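# Place the marker pen inside the upright mug

## Task

Get the marker pen inside the mug, with the mug still upright on the table and the robot's hand touching neither the pen nor the mug at the end.

## Robot and tools

Robot: two arms, left_arm (base near y = +0.364 m) and right_arm (base near y = -0.319 m), each carrying a five-finger hand. The right arm has a right hand and the left arm a mirrored left hand. Behind them is a fixed camera stand.

Frames: the scene frame has its origin at table-top height, halfway between the nominal bases, with +z up, +x pointing out over the table and +y toward the left_arm. Reported hand poses, velocities and wrist-camera poses are in each arm's own base frame. Fixed cameras and the table use the scene frame. Motion offsets are applied along the axes of each arm's current Hand target. The hand point sits 0.05 m in front of the palm and 0.15 m out from the wrist face. Its +z runs along the straight fingers, which extend about 0.06 to 0.07 m past it, and its +y points out of the palm. For the right hand, +x points away from the thumb; for the left hand, +x points toward the thumb. A bracket on the little-finger side of the wrist can strike objects.

The 28-number row: every motion command is built from rows of 28 numbers, each between -1 and 1, and both arms are always included even if only one moves. Numbers 1-6 are left_arm dx, dy, dz, rx, ry, rz. Numbers 7-14 are the left hand: thumb_turn, thumb_bend, index, middle, ring, little, force_limit, speed. Numbers 15-20 are the right_arm pose values, and 21-28 are the right hand in the same order as the left. The pose values are offsets, not absolute poses. They are measured from that arm's Hand target at the start of the action or move, along that target's own axes, with 1.0 meaning 0.6 m of travel or 180 degrees of turn. rx, ry, rz together form a single rotation vector. Sending zeros keeps the arm aiming at its current Hand target. Hand finger values are absolute targets: -1 is open or straight, +1 is closed. A thumb_turn of +1 puts the thumb opposite the fingers. force_limit maps linearly from about 0 N at -1 to 10 N at +1, or 15 N for the two thumb motors. speed reaches full at +0.48 or above. For a gentle grip, close with speed at -0.94 or lower. A hand has no 'unchanged' value: to keep it as it is, repeat the last eight numbers that were executed for it. If nothing has been executed for it yet, send its hand_measured values plus its hand_force_limit and hand_speed. A grasp works on objects roughly 0.035 to 0.065 m thick, or on handles down to about 0.025 m.

Tools:
- execute_actions(actions, cameras): actions is a list of actions. Each action is up to 15 rows, one per 1/30 s step, and a short action repeats its last row. Every row is counted from the pose at the start of that action. An empty list returns the state along with all camera images.
- move(target, speed, blend, blocking, cameras): moves each hand point in a straight line toward one row, or a list of up to 15 rows. Every row is an offset from the same starting Hand targets, not from the previous row. speed is in m/s, from 0.002 to 4.3, default 0.25, and turning is capped at twice that value in rad/s. blend is a corner-rounding radius in metres, and 0 means stop at each point. blocking=false returns early while the motion continues. The move does not avoid obstacles or the other arm, and it is limited to 10 s.
- wait(seconds 0-10): lets time run while holding the last command.
- stop(): brakes a running move to a halt.
- zoom_image(camera, region [x0,y0,x1,y1] px, at most 504x504): gives a closer look at cam_high, cam_left_wrist or cam_right_wrist.
- show_instructions(): shows the reference pages.
- finished_scene(scene): ends the current scene; the argument is its number. This cannot be undone.

Reading results: end_effector_position is in metres and end_effector_quat_wxyz gives orientation, both in the arm's base frame. Hand target is the last commanded pose after clipping, and the next offset is counted from it. The hand often settles 1-3 cm short of the target, usually below it, and this does not by itself indicate contact. If it stays short, send the remaining distance as a new offset. hand_measured, hand_stopped_by (moving, target, force, stalled, fault) and hand_load_n list the six motors in row order. hand_load_n is positive when a finger is being pushed open, and if it drops to about 0 the grip has been lost. A move result includes a 'move:' line whose ending is done, off_target, moving, held or fault. limits=paced means the pose was clipped, and limits=held means steps were withheld. Joint torques include the arm's weight. MOTOR HOT appears at 85 °C. At 100 °C the arm goes limp and faults for 30-60 s.

Cameras: cam_high is fixed; cam_left_wrist and cam_right_wrist ride on the wrists. All are 896x504, and their calibration is given in the scene prompt.

Cautions: move slowly near contact, because faster motion and targets set further past the surface both push harder. Never let the two arms or hands press on each other. Do not drop the pen from a height, release it while it is moving, or knock the mug over or off the table. Anything that leaves the table fails the task. Avoid paths that pass close to an arm's own base, and do not stretch an arm out or push it for long, since that heats the motors. Rotation commands are clipped to within 40 degrees of the current orientation per step. Loose objects may occasionally get nudged.

Each tool is called after "Call:" as name(argument=value, ...) on one line, values as JSON.

Reference images:

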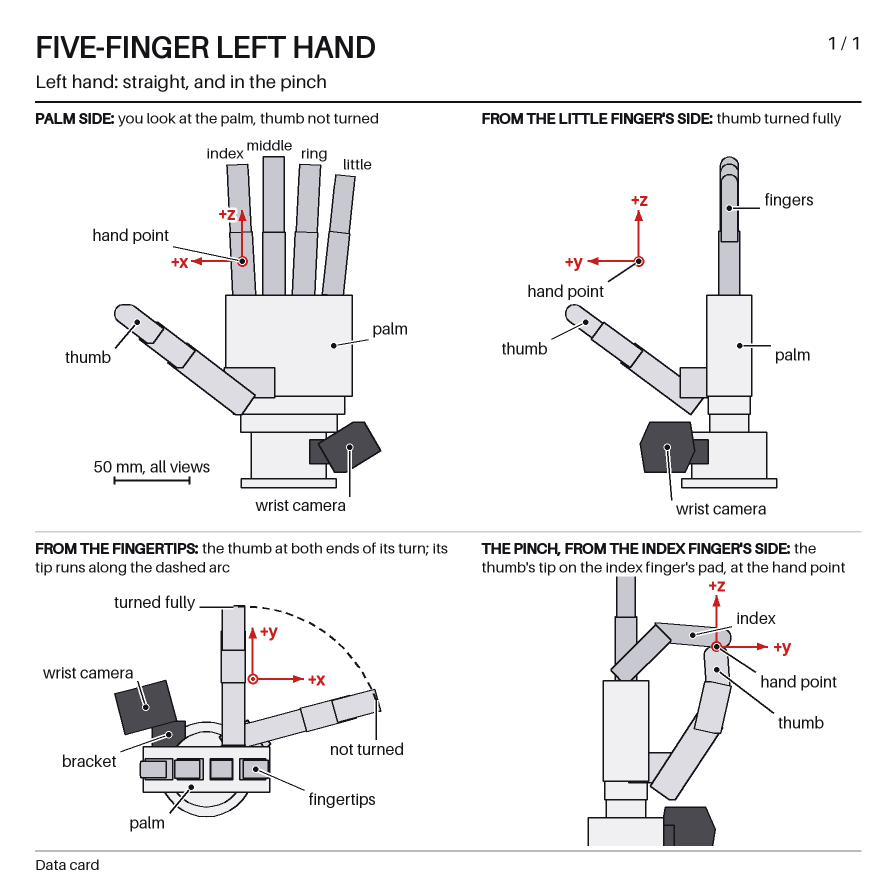

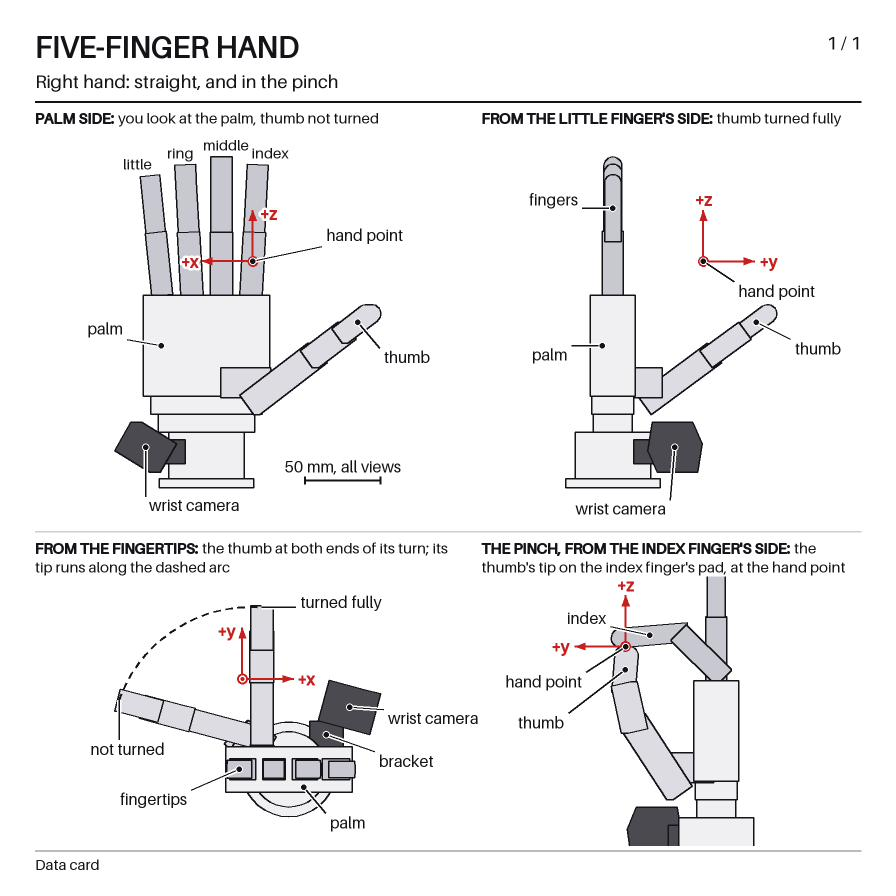

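## Session

Call:
execute_actions(actions=[])

Scene clock: 0.00 s.
left_arm: end_effector_position=(+0.0933, -0.3401, +0.3864) hand_measured=(-1.000, -1.000, -1.000, -1.000, -1.000, -1.000) hand_load_n=(+0.0, +0.0, +0.0, +0.5, +0.0, +0.0) hand_stopped_by=(target, target, target, target, target, target) hand_force_limit=0.00 hand_speed=-0.80 end_effector_quat_wxyz=(-0.048, +0.178, +0.755, -0.629) | right_arm: end_effector_position=(+0.1852, +0.2823, +0.2774) hand_measured=(-1.000, -1.000, -1.000, -1.000, -1.000, -1.000) hand_load_n=(+0.0, +0.0, +0.0, +0.0, +0.0, +0.0) hand_stopped_by=(target, target, target, target, target, target) hand_force_limit=0.00 hand_speed=-0.80 end_effector_quat_wxyz=(-0.045, +0.871, -0.490, -0.009)
Joint positions: left_arm=[-0.814 0.782 0.972 -0.595 1.028 0.506] | right_arm=[0.831 1.284 1.373 -1.577 -0.038 0.286]
Joint velocities: within noise
Joint torques (N m): no reading
Motor temperatures (°C): left_arm=[26 36 28 31 30 25] | right_arm=[27 41 26 28 32 30]
Heat: left arm: hottest shoulder 36 °C; right arm: hottest shoulder 41 °C.
Hand target: left_arm +0.0946, -0.3414, +0.3980; -0.040, +0.184, +0.750, -0.635 | right_arm +0.1888, +0.2863, +0.2825; -0.052, +0.870, -0.489, -0.008

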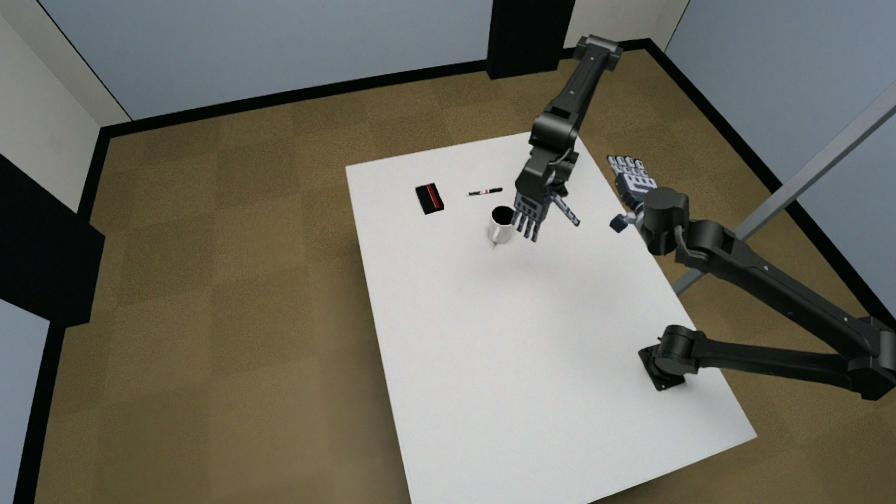

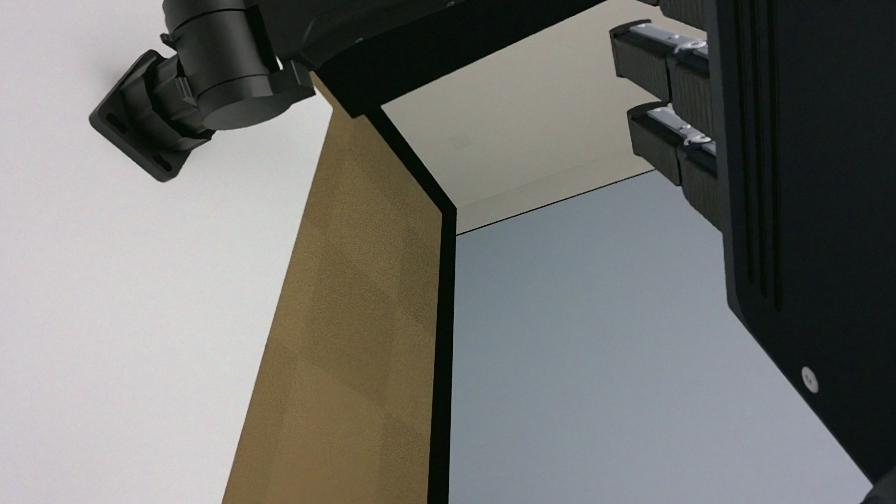

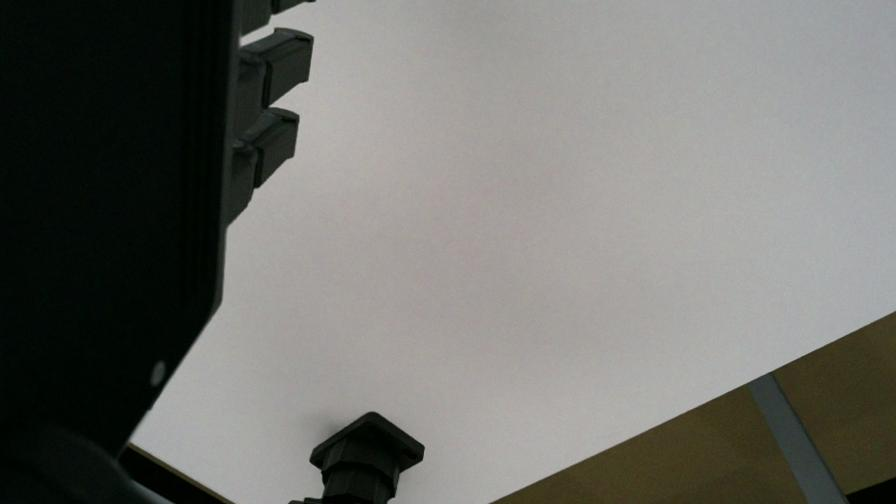

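Call:
zoom_image(camera="cam_high", region=[400, 160, 560, 260])

Scaled by 3.150.

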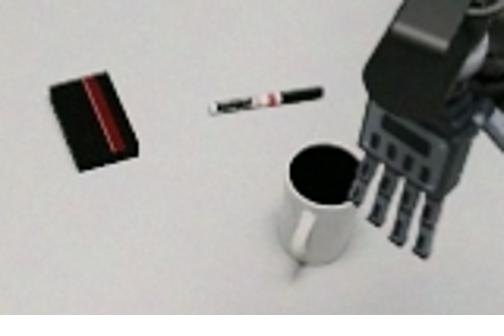

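Call:
move(target=[[0,0,-0.333,0,0,0,-1,-1,-1,-1,-1,-1,0,-0.8, 0.4423,0.1647,0.0117,0.1471,0.3089,0.6380, 1,-1,-1,-1,-1,-1,0,0]], speed=0.35, cameras=["all"])

Scene clock: 174.63 s.
left_arm: end_effector_position=(+0.1581, -0.1586, +0.4208) hand_measured=(-1.000, -1.000, -1.000, -1.000, -1.000, -1.000) hand_load_n=(-0.5, +0.0, +0.0, +0.0, +0.0, -0.5) hand_stopped_by=(target, target, target, target, target, target) hand_force_limit=0.00 hand_speed=-0.80 end_effector_quat_wxyz=(+0.136, +0.058, +0.816, -0.559) | right_arm: end_effector_position=(+0.2483, +0.0149, +0.2501) hand_measured=(+1.000, -1.000, -1.000, -1.000, -1.000, -1.000) hand_load_n=(+0.0, +0.0, +0.0, +0.0, +0.0, +0.0) hand_stopped_by=(target, target, target, target, target, target) hand_force_limit=0.00 hand_speed=0.00 end_effector_quat_wxyz=(+0.107, -0.048, +0.952, -0.281)
Joint positions: left_arm=[0.012 0.714 1.227 -1.677 1.193 1.446] | right_arm=[0.342 0.795 0.958 -1.682 0.609 1.795]
Joint torques (N m): left_arm=[0.32 0.67 9.62 0.02 0.48 -0.05] | right_arm=[0.09 -1.55 8.18 -0.08 0.48 0.16]
Motor temperatures (°C): left_arm=[26 35 40 30 29 25] | right_arm=[27 41 34 27 29 27]
Heat: left arm: hottest elbow 40 °C; right arm: hottest shoulder 41 °C.
Hand target: left_arm +0.1531, -0.1542, +0.4363; -0.040, +0.184, +0.750, -0.635 | right_arm +0.2431, +0.0102, +0.2504; -0.014, +0.032, +0.923, -0.383
Off the commanded pose: left_arm 0.017 m, 27 deg | right_arm 0.007 m, 21 deg.
joint sent to its limit (left arm) — joint 4 (wrist pitch), lower limit. The joint targets are off in orientation, not in position.
joint sent to its limit (right arm) — joint 4 (wrist pitch), lower limit. The joint targets are off in orientation, not in position.
move: off_target (left_arm, right_arm)
camera_calibration:
cam_left_wrist: T_world_to_cam=[[-0.525502, -0.366863, 0.767632, -0.292271], [-0.810239, 0.491033, -0.319997, 0.346996], [-0.259538, -0.790125, -0.555286, 0.26771], [0, 0, 0, 1]] pos_world=[0.197042, -0.0660861, 0.48405]
cam_right_wrist: T_world_to_cam=[[-0.245816, 0.782058, -0.572677, 0.196464], [0.693379, 0.554718, 0.459907, -0.29264], [0.677348, -0.28403, -0.678621, 0.120038], [0, 0, 0, 1]] pos_world=[0.169897, 0.0427803, 0.328558]

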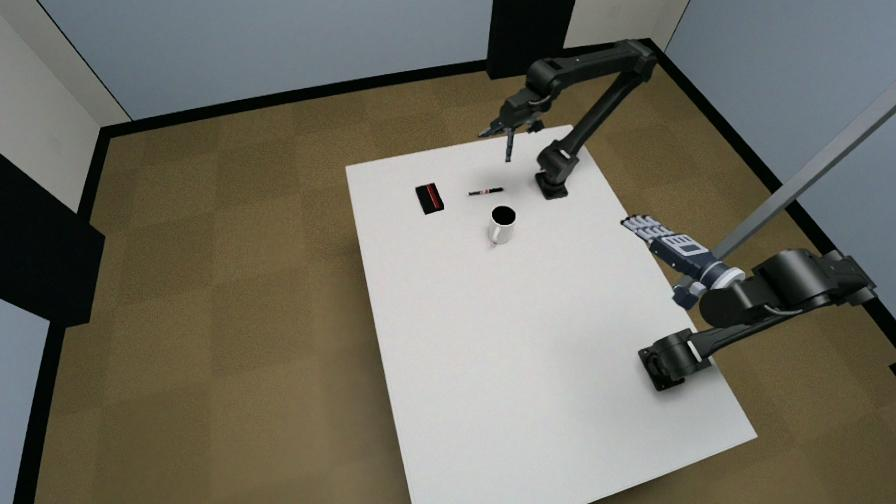

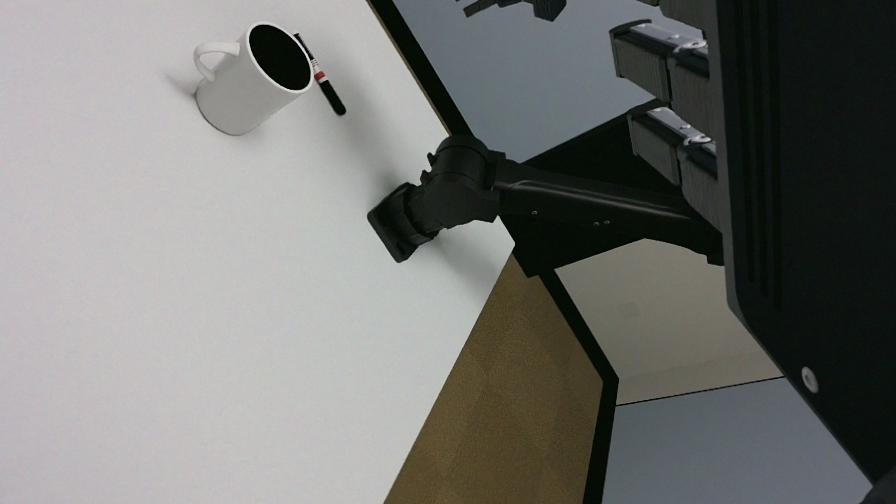

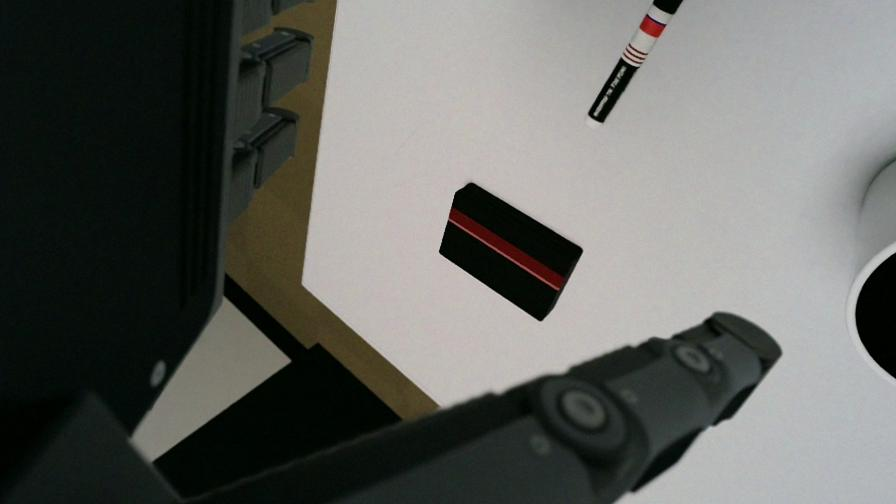

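Call:
move(target=[[0,0,0,0,0,0,-1,-1,-1,-1,-1,-1,0,-0.8, 0,0.1532,0.1532,0,0,0, 1,-0.5,-0.3,-0.3,-1,-1,0,0]], speed=0.25, cameras=["cam_high","cam_right_wrist"])

Scene clock: 220.47 s.
left_arm: end_effector_position=(+0.1581, -0.1585, +0.4207) hand_measured=(-1.000, -1.000, -1.000, -1.000, -1.000, -1.000) hand_load_n=(-0.5, +0.0, +0.0, +0.0, +0.0, +0.0) hand_stopped_by=(target, target, target, target, target, target) hand_force_limit=0.00 hand_speed=-0.80 end_effector_quat_wxyz=(+0.136, +0.058, +0.816, -0.559) | right_arm: end_effector_position=(+0.2397, +0.0084, +0.1241) hand_measured=(+1.000, -0.500, -0.300, -0.300, -1.000, -1.000) hand_load_n=(+0.0, +0.0, +0.0, +0.0, -0.5, +0.0) hand_stopped_by=(target, target, target, target, target, target) hand_force_limit=0.00 hand_speed=0.00 end_effector_quat_wxyz=(-0.016, -0.007, +0.935, -0.354)
Joint positions: left_arm=[0.012 0.714 1.227 -1.677 1.193 1.446] | right_arm=[0.404 1.06 0.756 -1.629 0.641 2.082]
Joint torques (N m): left_arm=[0.21 0.67 9.63 0.02 0.49 -0.05] | right_arm=[0.85 -2.2 7.56 0.27 0.27 0.15]
Heat: left arm: hottest elbow 40 °C; right arm: hottest shoulder 40 °C.
Hand target: left_arm +0.1531, -0.1542, +0.4363; -0.040, +0.184, +0.750, -0.635 | right_arm +0.2431, +0.0102, +0.1205; -0.013, +0.032, +0.923, -0.383
Off the commanded pose: left_arm 0.017 m, 27 deg | right_arm 0.005 m, 6 deg.
joint sent to its limit (left arm) — joint 4 (wrist pitch), lower limit. The joint targets are off in orientation, not in position.
joint sent to its limit (right arm) — joint 6 (wrist roll), upper limit. The joint targets are off in orientation, not in position.
move: off_target (left_arm, right_arm)
camera_calibration:
cam_right_wrist: T_world_to_cam=[[-0.245828, 0.729675, -0.638077, 0.135902], [0.847824, 0.480946, 0.223351, -0.23219], [0.469854, -0.486071, -0.736866, 0.0970824], [0, 0, 0, 1]] pos_world=[0.18465, 0.0596954, 0.210113]
Images, in order (width x height): cam_high 896x504, cam_right_wrist 896x504.

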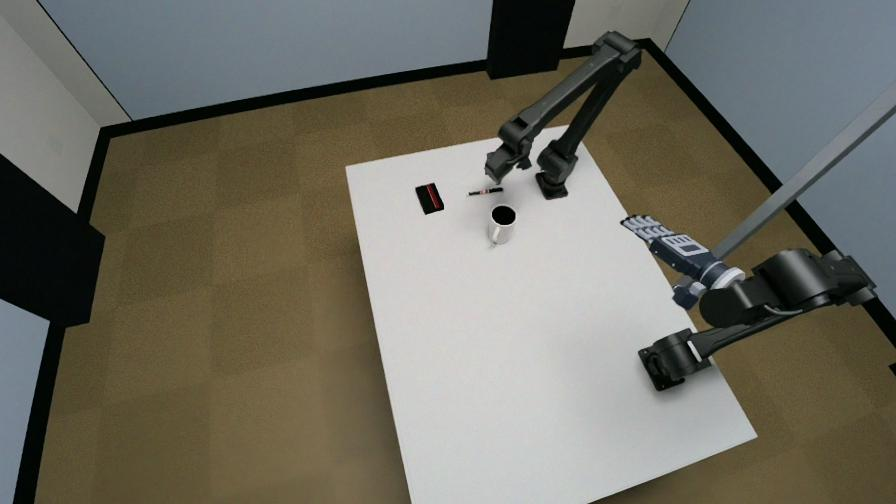

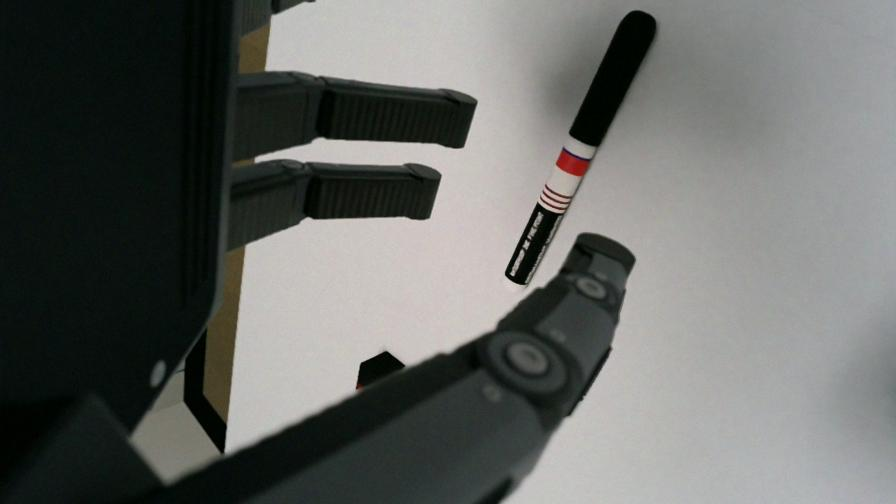

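Call:
move(target=[[0,0,0,0,0,0,-1,-1,-1,-1,-1,-1,0,-0.8, 0.033,0.0323,0.1103,0,-0.0079,-0.0079, 1,-0.5,-0.3,-0.3,-1,-1,0,0]], speed=0.2, cameras=["cam_right_wrist"])

Scene clock: 245.13 s.
left_arm: end_effector_position=(+0.1581, -0.1585, +0.4207) hand_measured=(-1.000, -1.000, -1.000, -1.000, -1.000, -1.000) hand_load_n=(+0.0, +0.0, +0.0, +0.0, +0.0, +0.0) hand_stopped_by=(target, target, target, target, target, target) hand_force_limit=0.00 hand_speed=-0.80 end_effector_quat_wxyz=(+0.136, +0.058, +0.816, -0.559) | right_arm: end_effector_position=(+0.2191, -0.0187, +0.0625) hand_measured=(+1.000, -0.500, -0.300, -0.300, -1.000, -1.000) hand_load_n=(+0.0, +0.0, +0.0, +0.0, +0.0, +0.0) hand_stopped_by=(target, target, target, target, target, target) hand_force_limit=0.00 hand_speed=0.00 end_effector_quat_wxyz=(-0.008, +0.001, +0.925, -0.379)
Joint positions: left_arm=[0.012 0.714 1.227 -1.677 1.193 1.446] | right_arm=[0.375 1.06 0.565 -1.44 0.703 2.082]
Joint torques (N m): left_arm=[0.26 0.73 9.65 0.02 0.49 -0.05] | right_arm=[0.03 -2.02 6.69 0.23 0.55 0.15]
Heat: left arm: hottest elbow 40 °C; right arm: hottest shoulder 40 °C.
Hand target: left_arm +0.1531, -0.1542, +0.4363; -0.040, +0.184, +0.750, -0.635 | right_arm +0.2209, -0.0215, +0.0600; -0.007, +0.016, +0.924, -0.383
Off the commanded pose: left_arm 0.017 m, 27 deg | right_arm 0.004 m, 2 deg.
joint sent to its limit (left arm) — joint 4 (wrist pitch), lower limit. The joint targets are off in orientation, not in position.
joint sent to its limit (right arm) — joint 6 (wrist roll), upper limit. The joint targets still meet the commanded pose.
move: off_target (left_arm)
camera_calibration:
cam_right_wrist: T_world_to_cam=[[-0.226007, 0.695759, -0.681791, 0.108971], [0.847171, 0.485876, 0.215001, -0.187131], [0.480855, -0.529003, -0.699239, 0.0427593], [0, 0, 0, 1]] pos_world=[0.162599, 0.0377247, 0.144428]
Images, in order (width x height): cam_right_wrist 896x504.

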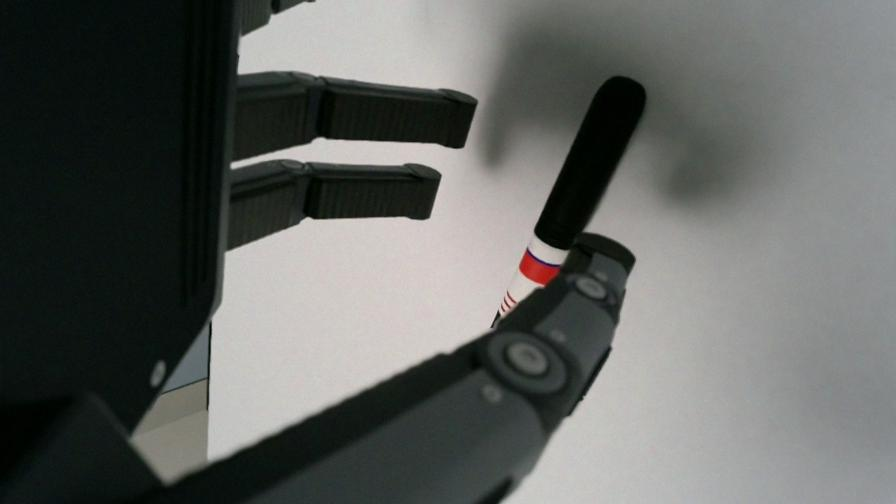

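Call:
move(target=[[0,0,0,0,0,0,-1,-1,-1,-1,-1,-1,0,-0.8, 0,0.0336,0.0430,0,0,0, 1,-0.5,-0.3,-0.3,-1,-1,0,0]], speed=0.1, cameras=["cam_high","cam_right_wrist"])

Scene clock: 384.47 s.
left_arm: end_effector_position=(+0.1581, -0.1585, +0.4207) hand_measured=(-1.000, -1.000, -1.000, -1.000, -1.000, -1.000) hand_load_n=(-0.5, +0.0, +0.0, +0.0, +0.0, +0.0) hand_stopped_by=(target, target, target, target, target, target) hand_force_limit=0.00 hand_speed=-0.80 end_effector_quat_wxyz=(+0.136, +0.058, +0.816, -0.559) | right_arm: end_effector_position=(+0.2197, -0.0219, +0.0313) hand_measured=(+1.000, -0.500, -0.300, -0.300, -1.000, -1.000) hand_load_n=(+0.0, +0.5, +0.0, +0.0, +0.0, +0.0) hand_stopped_by=(target, target, target, target, target, target) hand_force_limit=0.00 hand_speed=0.00 end_effector_quat_wxyz=(-0.005, +0.006, +0.925, -0.381)
Joint positions: left_arm=[0.012 0.714 1.227 -1.677 1.193 1.446] | right_arm=[0.366 1.12 0.506 -1.313 0.712 2.082]
Joint torques (N m): left_arm=[0.26 0.73 9.63 0.02 0.48 -0.05] | right_arm=[-0.03 -1.85 6.26 0.27 0.56 0.15]
Heat: left arm: hottest elbow 41 °C; right arm: hottest shoulder 39 °C.
Hand target: left_arm +0.1531, -0.1542, +0.4363; -0.040, +0.184, +0.750, -0.635 | right_arm +0.2208, -0.0256, +0.0274; -0.007, +0.016, +0.924, -0.383
Off the commanded pose: left_arm 0.017 m, 27 deg | right_arm 0.005 m, 1 deg.
joint sent to its limit (left arm) — joint 4 (wrist pitch), lower limit. The joint targets are off in orientation, not in position.
joint sent to its limit (right arm) — joint 6 (wrist roll), upper limit. The joint targets still meet the commanded pose.
move: off_target (left_arm)
camera_calibration:
cam_right_wrist: T_world_to_cam=[[-0.21466, 0.69411, -0.687119, 0.0877003], [0.847896, 0.481615, 0.221627, -0.179907], [0.484761, -0.535032, -0.691916, 0.0176401], [0, 0, 0, 1]] pos_world=[0.162817, 0.0352105, 0.112338]
Images, in order (width x height): cam_high 896x504, cam_right_wrist 896x504.

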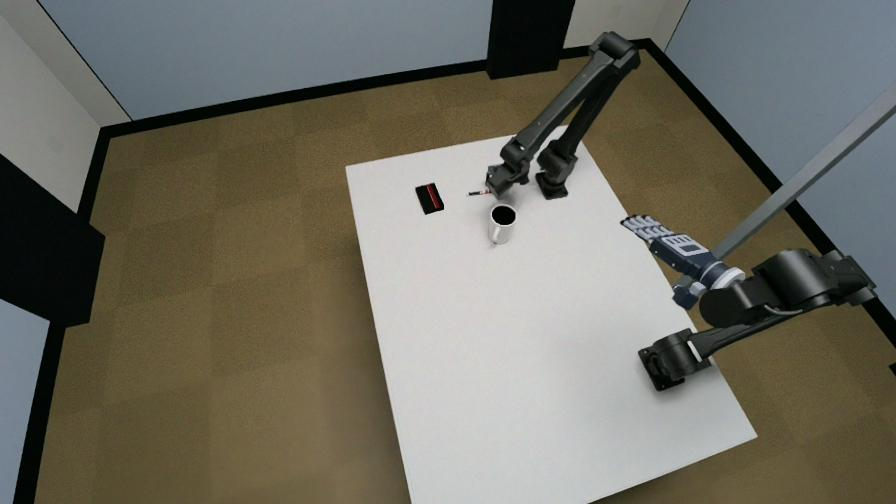

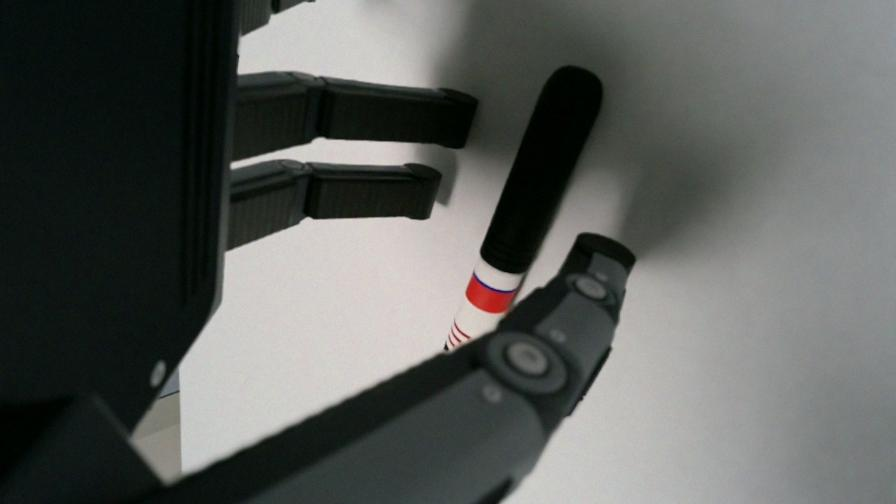

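Call:
move(target=[[0,0,0,0,0,0,-1,-1,-1,-1,-1,-1,0,-0.8, 0,0.0177,0.0177,0,0,0, 1,-0.5,-0.3,-0.3,-1,-1,0,0]], speed=0.1, cameras=["cam_right_wrist"])

Call:
zoom_image(camera="cam_right_wrist", region=[392, 50, 692, 290])

Scene clock: 396.13 s.
left_arm: end_effector_position=(+0.1581, -0.1585, +0.4207) hand_measured=(-1.000, -1.000, -1.000, -1.000, -1.000, -1.000) hand_load_n=(+0.0, +0.0, -0.5, +0.0, +0.0, +0.0) hand_stopped_by=(target, target, target, target, target, target) hand_force_limit=0.00 hand_speed=-0.80 end_effector_quat_wxyz=(+0.136, +0.058, +0.816, -0.559) | right_arm: end_effector_position=(+0.2207, -0.0223, +0.0291) hand_measured=(+1.000, -0.500, -0.300, -0.300, -1.000, -1.000) hand_load_n=(+0.0, +0.5, +0.0, -7.5, +0.0, +0.0) hand_stopped_by=(target, target, target, target, target, target) hand_force_limit=0.00 hand_speed=0.00 end_effector_quat_wxyz=(-0.005, +0.005, +0.924, -0.383)
Joint positions: left_arm=[0.012 0.714 1.227 -1.677 1.193 1.446] | right_arm=[0.366 1.132 0.505 -1.304 0.716 2.082]
Joint torques (N m): left_arm=[0.32 0.73 9.66 0.02 0.48 -0.05] | right_arm=[-0.03 -0.62 4.56 2.25 0.34 0.15]
Heat: left arm: hottest elbow 41 °C; right arm: hottest shoulder 39 °C.
Hand target: left_arm +0.1531, -0.1542, +0.4363; -0.040, +0.184, +0.750, -0.635 | right_arm +0.2207, -0.0256, +0.0124; -0.007, +0.016, +0.924, -0.383
Off the commanded pose: left_arm 0.017 m, 27 deg | right_arm 0.017 m, 1 deg.
joint sent to its limit (left arm) — joint 4 (wrist pitch), lower limit. The joint targets are off in orientation, not in position.
joint sent to its limit (right arm) — joint 6 (wrist roll), upper limit. The joint targets still meet the commanded pose.
move: off_target (left_arm, right_arm)
camera_calibration:
cam_right_wrist: T_world_to_cam=[[-0.217114, 0.690608, -0.689871, 0.0872476], [0.847752, 0.483759, 0.217474, -0.179784], [0.48392, -0.537623, -0.690495, 0.0155839], [0, 0, 0, 1]] pos_world=[0.163813, 0.0350964, 0.110048]
Images, in order (width x height): cam_right_wrist 896x504.

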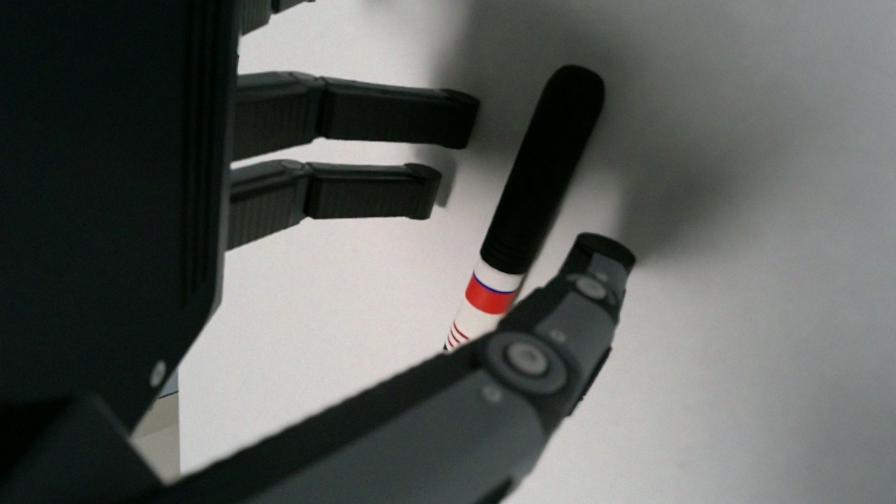

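Scaled by 1.680.

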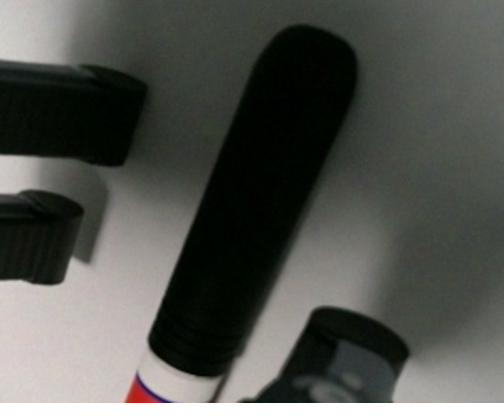

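Call:
move(target=[[0,0,0,0,0,0,-1,-1,-1,-1,-1,-1,0,-0.8, 0.0068,-0.0403,-0.0483,0.0828,-0.0707,-0.0543, 1,-0.5,-0.3,-0.3,-1,-1,0,0]], speed=0.15, cameras=["cam_right_wrist"])

Scene clock: 439.47 s.
left_arm: end_effector_position=(+0.1581, -0.1585, +0.4207) hand_measured=(-1.000, -1.000, -1.000, -1.000, -1.000, -1.000) hand_load_n=(+0.0, +0.0, +0.0, +0.0, +0.0, +0.0) hand_stopped_by=(target, target, target, target, target, target) hand_force_limit=0.00 hand_speed=-0.80 end_effector_quat_wxyz=(+0.136, +0.058, +0.816, -0.559) | right_arm: end_effector_position=(+0.2200, -0.0233, +0.0482) hand_measured=(+1.000, -0.500, -0.300, -0.300, -1.000, -1.000) hand_load_n=(+0.0, +0.0, +0.0, +0.0, +0.0, +0.0) hand_stopped_by=(target, target, target, target, target, target) hand_force_limit=0.00 hand_speed=0.00 end_effector_quat_wxyz=(+0.058, -0.117, +0.868, -0.480)
Joint positions: left_arm=[0.012 0.714 1.227 -1.677 1.193 1.446] | right_arm=[0.553 1.101 0.458 -1.366 0.941 2.082]
Joint torques (N m): left_arm=[0.26 0.67 9.63 0.02 0.48 -0.05] | right_arm=[2.2 -3.14 5.97 -1.24 0.68 0.15]
Heat: left arm: hottest elbow 41 °C; right arm: hottest shoulder 38 °C.
Hand target: left_arm +0.1531, -0.1542, +0.4363; -0.040, +0.184, +0.750, -0.635 | right_arm +0.2169, -0.0219, +0.0501; +0.061, -0.106, +0.859, -0.496
Off the commanded pose: left_arm 0.017 m, 27 deg | right_arm 0.004 m, 3 deg.
joint sent to its limit (left arm) — joint 4 (wrist pitch), lower limit. The joint targets are off in orientation, not in position.
joint sent to its limit (right arm) — joint 6 (wrist roll), upper limit. The joint targets are off in orientation, not in position.
move: off_target (left_arm, right_arm)
camera_calibration:
cam_right_wrist: T_world_to_cam=[[-0.357718, 0.441346, -0.822953, 0.132436], [0.675676, 0.730637, 0.0981369, -0.133522], [0.644592, -0.520944, -0.559569, -0.0126615], [0, 0, 0, 1]] pos_world=[0.145754, 0.0325097, 0.115007]
Images, in order (width x height): cam_right_wrist 896x504.

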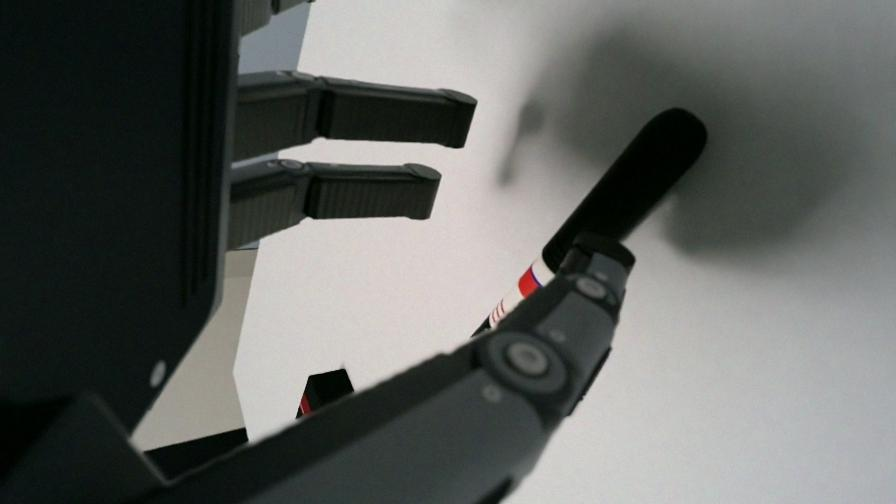

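Call:
move(target=[[0,0,0,0,0,0,-1,-1,-1,-1,-1,-1,0,-0.8, 0.0045,0.0442,0.0223,0,0,0, 1,-0.3,-0.3,-0.3,-1,-1,0,0]], speed=0.08, cameras=["cam_right_wrist"])

Scene clock: 456.00 s.
left_arm: end_effector_position=(+0.1581, -0.1585, +0.4207) hand_measured=(-1.000, -1.000, -1.000, -1.000, -1.000, -1.000) hand_load_n=(+0.0, +0.0, +0.0, +0.0, +0.0, +0.0) hand_stopped_by=(target, target, target, target, target, target) hand_force_limit=0.00 hand_speed=-0.80 end_effector_quat_wxyz=(+0.136, +0.058, +0.816, -0.559) | right_arm: end_effector_position=(+0.2138, -0.0248, +0.0243) hand_measured=(+1.000, -0.300, -0.300, -0.300, -1.000, -1.000) hand_load_n=(+0.0, +0.5, +0.0, +0.0, +0.0, +0.0) hand_stopped_by=(target, target, target, target, target, target) hand_force_limit=0.00 hand_speed=0.00 end_effector_quat_wxyz=(+0.057, -0.121, +0.867, -0.479)
Joint positions: left_arm=[0.012 0.714 1.227 -1.677 1.193 1.446] | right_arm=[0.562 1.149 0.409 -1.274 0.938 2.082]
Joint torques (N m): left_arm=[0.26 0.73 9.66 0.02 0.49 -0.05] | right_arm=[2.02 -1.2 5.5 0.14 0.45 0.15]
Heat: left arm: hottest elbow 41 °C; right arm: hottest shoulder 38 °C.
Hand target: left_arm +0.1531, -0.1542, +0.4363; -0.040, +0.184, +0.750, -0.635 | right_arm +0.2139, -0.0210, +0.0204; +0.061, -0.106, +0.859, -0.496
Off the commanded pose: left_arm 0.017 m, 27 deg | right_arm 0.006 m, 3 deg.
joint sent to its limit (left arm) — joint 4 (wrist pitch), lower limit. The joint targets are off in orientation, not in position.
joint sent to its limit (right arm) — joint 6 (wrist roll), upper limit. The joint targets are off in orientation, not in position.
move: off_target (left_arm, right_arm)
camera_calibration:
cam_right_wrist: T_world_to_cam=[[-0.365023, 0.438721, -0.821146, 0.112736], [0.670818, 0.73554, 0.0947857, -0.124665], [0.645571, -0.516241, -0.562791, -0.0228974], [0, 0, 0, 1]] pos_world=[0.139561, 0.030416, 0.0915029]
Images, in order (width x height): cam_right_wrist 896x504.

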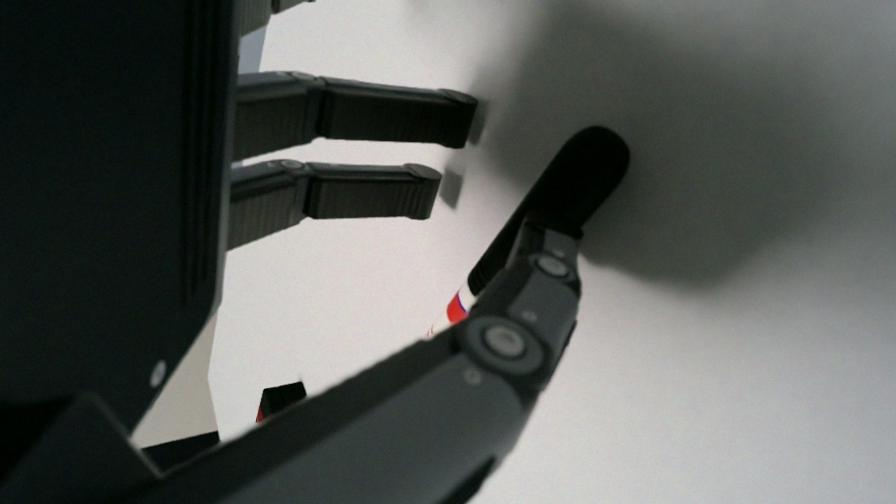

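Call:
move(target=[[0,0,0,0,0,0,-1,-1,-1,-1,-1,-1,0,-0.8, 0,0.0115,0.0067,0,0,0, 1,-0.3,-0.3,-0.3,-1,-1,0,0]], speed=0.08)

Call:
move(target=[[0,0,0,0,0,0,-1,-1,-1,-1,-1,-1,0,-0.8, 0,0,0,0,0,0, 1,-0.1,0.0,0.0,-1,-1,-0.4,-0.6]], speed=0.08, cameras=["cam_right_wrist"])

Scene clock: 477.60 s.
left_arm: end_effector_position=(+0.1581, -0.1585, +0.4207) hand_measured=(-1.000, -1.000, -1.000, -1.000, -1.000, -1.000) hand_load_n=(-0.5, +0.0, +0.0, +0.0, +0.0, +0.0) hand_stopped_by=(target, target, target, target, target, target) hand_force_limit=0.00 hand_speed=-0.80 end_effector_quat_wxyz=(+0.136, +0.058, +0.816, -0.559) | right_arm: end_effector_position=(+0.2154, -0.0241, +0.0212) hand_measured=(+1.000, -0.300, -0.300, -0.300, -1.000, -1.000) hand_load_n=(+0.0, +0.0, +0.0, -1.0, +0.0, +0.0) hand_stopped_by=(target, target, target, target, target, target) hand_force_limit=0.00 hand_speed=0.00 end_effector_quat_wxyz=(+0.059, -0.121, +0.867, -0.480)
Joint positions: left_arm=[0.012 0.714 1.227 -1.677 1.193 1.446] | right_arm=[0.563 1.163 0.406 -1.255 0.94 2.083]
Joint torques (N m): left_arm=[0.26 0.73 9.63 0.03 0.48 -0.05] | right_arm=[1.96 -0.73 4.77 0.9 0.36 0.15]
Heat: left arm: hottest elbow 41 °C; right arm: hottest shoulder 38 °C.
Hand target: left_arm +0.1531, -0.1542, +0.4363; -0.040, +0.184, +0.750, -0.635 | right_arm +0.2138, -0.0211, +0.0124; +0.061, -0.106, +0.859, -0.496
Off the commanded pose: left_arm 0.017 m, 27 deg | right_arm 0.009 m, 3 deg.
joint sent to its limit (left arm) — joint 4 (wrist pitch), lower limit. The joint targets are off in orientation, not in position.
joint sent to its limit (right arm) — joint 6 (wrist roll), upper limit. The joint targets are off in orientation, not in position.
move: off_target (left_arm, right_arm)

Scene clock: 478.23 s.
left_arm: end_effector_position=(+0.1581, -0.1585, +0.4207) hand_measured=(-1.000, -1.000, -1.000, -1.000, -1.000, -1.000) hand_load_n=(+0.0, +0.0, +0.0, +0.0, +0.0, +0.0) hand_stopped_by=(target, target, target, target, target, target) hand_force_limit=0.00 hand_speed=-0.80 end_effector_quat_wxyz=(+0.136, +0.058, +0.816, -0.559) | right_arm: end_effector_position=(+0.2164, -0.0243, +0.0214) hand_measured=(+1.000, -0.100, +0.000, -0.268, -1.000, -1.000) hand_load_n=(+0.0, +0.0, +0.0, +1.0, +0.0, +0.0) hand_stopped_by=(target, target, target, force, target, target) hand_force_limit=-0.40 hand_speed=-0.60 end_effector_quat_wxyz=(+0.061, -0.121, +0.866, -0.481)
Joint positions: left_arm=[0.012 0.714 1.227 -1.677 1.193 1.446] | right_arm=[0.563 1.165 0.406 -1.252 0.945 2.083]
Joint torques (N m): left_arm=[0.21 0.79 9.63 0.02 0.49 -0.05] | right_arm=[2.02 -0.91 4.72 0.79 0.17 0.14]
Heat: left arm: hottest elbow 41 °C; right arm: hottest shoulder 38 °C.
Hand target: left_arm +0.1531, -0.1542, +0.4363; -0.040, +0.184, +0.750, -0.635 | right_arm +0.2138, -0.0211, +0.0124; +0.061, -0.106, +0.859, -0.496
Off the commanded pose: left_arm 0.017 m, 27 deg | right_arm 0.010 m, 3 deg.
joint sent to its limit (left arm) — joint 4 (wrist pitch), lower limit. The joint targets are off in orientation, not in position.
joint sent to its limit (right arm) — joint 6 (wrist roll), upper limit. The joint targets are off in orientation, not in position.
move: off_target (left_arm, right_arm)
camera_calibration:
cam_right_wrist: T_world_to_cam=[[-0.361358, 0.434248, -0.825136, 0.11025], [0.667507, 0.738356, 0.0962523, -0.125728], [0.651042, -0.516002, -0.556674, -0.0272221], [0, 0, 0, 1]] pos_world=[0.141487, 0.0309097, 0.0879187]
Images, in order (width x height): cam_right_wrist 896x504.

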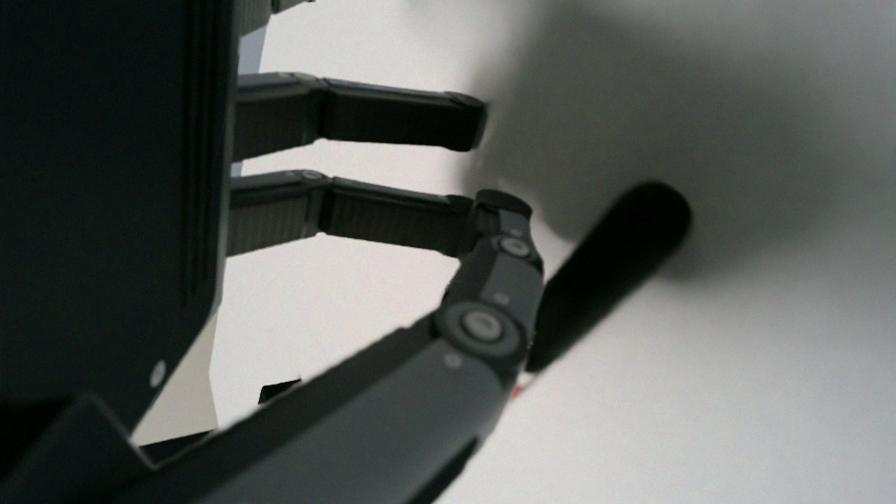

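Call:
move(target=[[0,0,0,0,0,0,-1,-1,-1,-1,-1,-1,0,-0.8, 0,-0.07,-0.0417,0,0,0, 1,-0.3,-0.3,-1,-1,-1,-0.4,-0.6]], speed=0.15, cameras=["cam_high","cam_right_wrist"])

Scene clock: 487.13 s.
left_arm: end_effector_position=(+0.1581, -0.1585, +0.4207) hand_measured=(-1.000, -1.000, -1.000, -1.000, -1.000, -1.000) hand_load_n=(+0.0, +0.0, +0.0, +0.0, +0.0, +0.0) hand_stopped_by=(target, target, target, target, target, target) hand_force_limit=0.00 hand_speed=-0.80 end_effector_quat_wxyz=(+0.136, +0.058, +0.816, -0.559) | right_arm: end_effector_position=(+0.2046, -0.0297, +0.0504) hand_measured=(+1.000, -0.300, -0.300, -1.000, -1.000, -1.000) hand_load_n=(+0.0, +0.0, +0.0, +0.0, +0.0, +0.0) hand_stopped_by=(target, target, target, target, target, target) hand_force_limit=-0.40 hand_speed=-0.60 end_effector_quat_wxyz=(+0.046, -0.130, +0.864, -0.485)
Joint positions: left_arm=[0.012 0.714 1.227 -1.677 1.193 1.446] | right_arm=[0.567 1.062 0.437 -1.419 0.938 2.083]
Joint torques (N m): left_arm=[0.26 0.73 9.66 0.02 0.48 -0.05] | right_arm=[1.61 -2.49 8.66 -1.22 0.4 0.14]
Heat: left arm: hottest elbow 41 °C; right arm: hottest shoulder 38 °C.
Hand target: left_arm +0.1531, -0.1542, +0.4363; -0.040, +0.184, +0.750, -0.635 | right_arm +0.2136, -0.0204, +0.0613; +0.061, -0.106, +0.859, -0.496
Off the commanded pose: left_arm 0.017 m, 27 deg | right_arm 0.017 m, 4 deg.
joint sent to its limit (left arm) — joint 4 (wrist pitch), lower limit. The joint targets are off in orientation, not in position.
joint sent to its limit (right arm) — joint 6 (wrist roll), upper limit. The joint targets are off in orientation, not in position.
move: off_target (left_arm, right_arm)
camera_calibration:
cam_right_wrist: T_world_to_cam=[[-0.388025, 0.423421, -0.818628, 0.137047], [0.669231, 0.740152, 0.0656189, -0.11544], [0.633693, -0.522389, -0.570564, -0.00217299], [0, 0, 0, 1]] pos_world=[0.131811, 0.0262793, 0.118526]
Images, in order (width x height): cam_high 896x504, cam_right_wrist 896x504.

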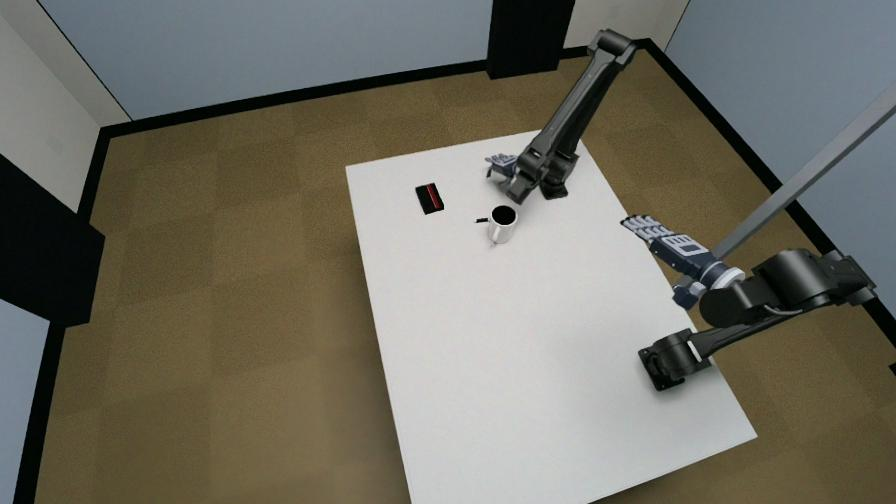

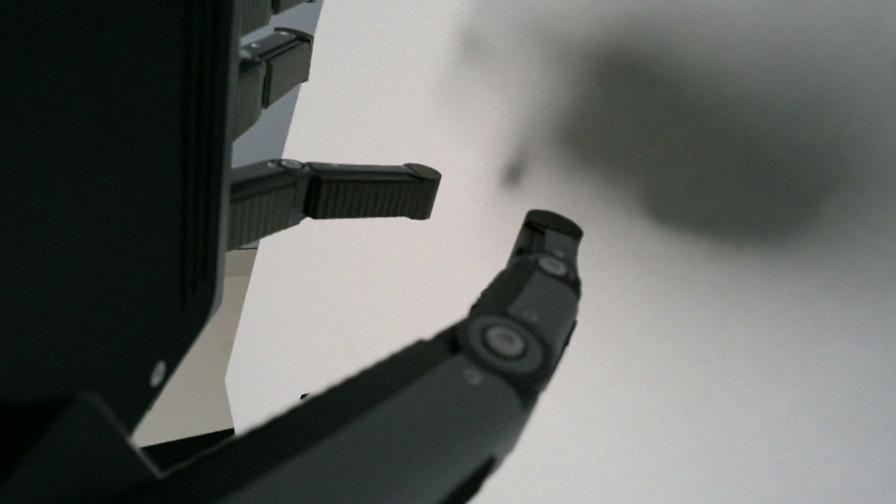

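Call:
move(target=[[0,0,0,0,0,0,-1,-1,-1,-1,-1,-1,0,-0.8, 0,-0.1155,-0.0667,0,0,0, 1,-0.3,-0.3,-1,-1,-1,-0.4,-0.6],[0,0,0,0,0,0,-1,-1,-1,-1,-1,-1,0,-0.8, -0.2085,-0.2117,-0.1623,-0.0956,-0.3242,-0.2734, 1,-0.3,-0.3,-1,-1,-1,-0.4,-0.6]], speed=0.3, blend=[0.03,0], cameras=["cam_high","cam_right_wrist"])

Scene clock: 511.33 s.
left_arm: end_effector_position=(+0.1581, -0.1585, +0.4207) hand_measured=(-1.000, -1.000, -1.000, -1.000, -1.000, -1.000) hand_load_n=(-0.5, +0.0, +0.0, +0.0, +0.0, +0.5) hand_stopped_by=(target, target, target, target, target, target) hand_force_limit=0.00 hand_speed=-0.80 end_effector_quat_wxyz=(+0.136, +0.058, +0.816, -0.559) | right_arm: end_effector_position=(+0.3175, +0.0346, +0.2014) hand_measured=(+1.000, -0.300, -0.300, -1.000, -1.000, -1.000) hand_load_n=(+0.0, +0.0, +0.0, +0.0, +0.0, +0.0) hand_stopped_by=(target, target, target, target, target, target) hand_force_limit=-0.40 hand_speed=-0.60 end_effector_quat_wxyz=(-0.232, +0.669, -0.667, +0.230)
Joint positions: left_arm=[0.012 0.714 1.227 -1.677 1.193 1.446] | right_arm=[0.014 0.834 0.815 -0.887 0.004 0.01]
Joint torques (N m): left_arm=[0.26 0.73 9.66 0.03 0.48 -0.05] | right_arm=[-0.03 -1.44 13.03 1.72 -0.18 -0.09]
Heat: left arm: hottest elbow 42 °C; right arm: hottest shoulder 38 °C.
Hand target: left_arm +0.1531, -0.1542, +0.4363; -0.040, +0.184, +0.750, -0.635 | right_arm +0.3300, +0.0301, +0.2199; -0.240, +0.665, -0.665, +0.240
Off the commanded pose: left_arm 0.017 m, 27 deg | right_arm 0.023 m, 2 deg.
joint sent to its limit (left arm) — joint 4 (wrist pitch), lower limit. The joint targets are off in orientation, not in position.
move: off_target (left_arm, right_arm)
camera_calibration:
cam_right_wrist: T_world_to_cam=[[-0.765447, -0.222889, -0.603665, 0.376211], [-0.467287, 0.837488, 0.283297, 0.0650673], [0.442418, 0.498934, -0.745206, 0.106593], [0, 0, 0, 1]] pos_world=[0.271216, -0.0238227, 0.288106]
Images, in order (width x height): cam_high 896x504, cam_right_wrist 896x504.

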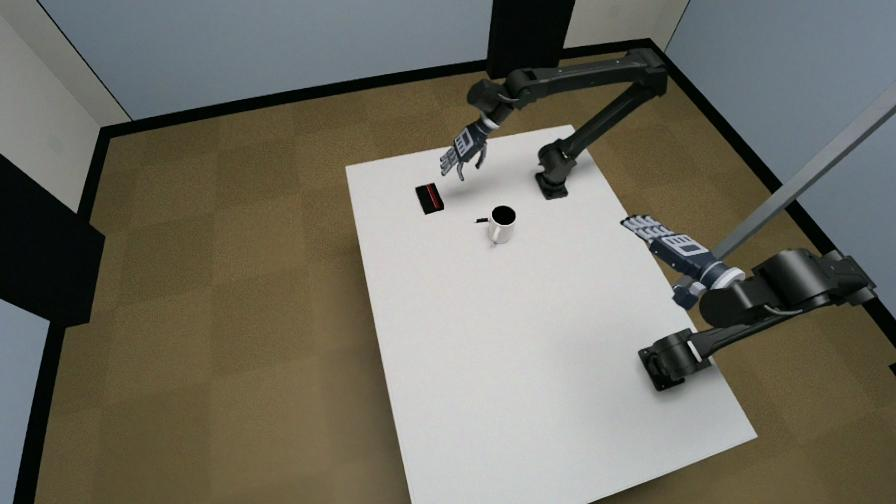

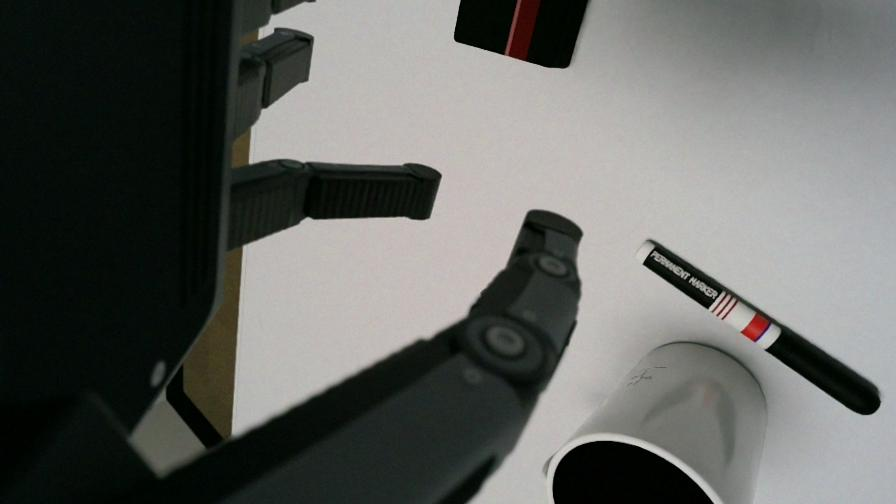

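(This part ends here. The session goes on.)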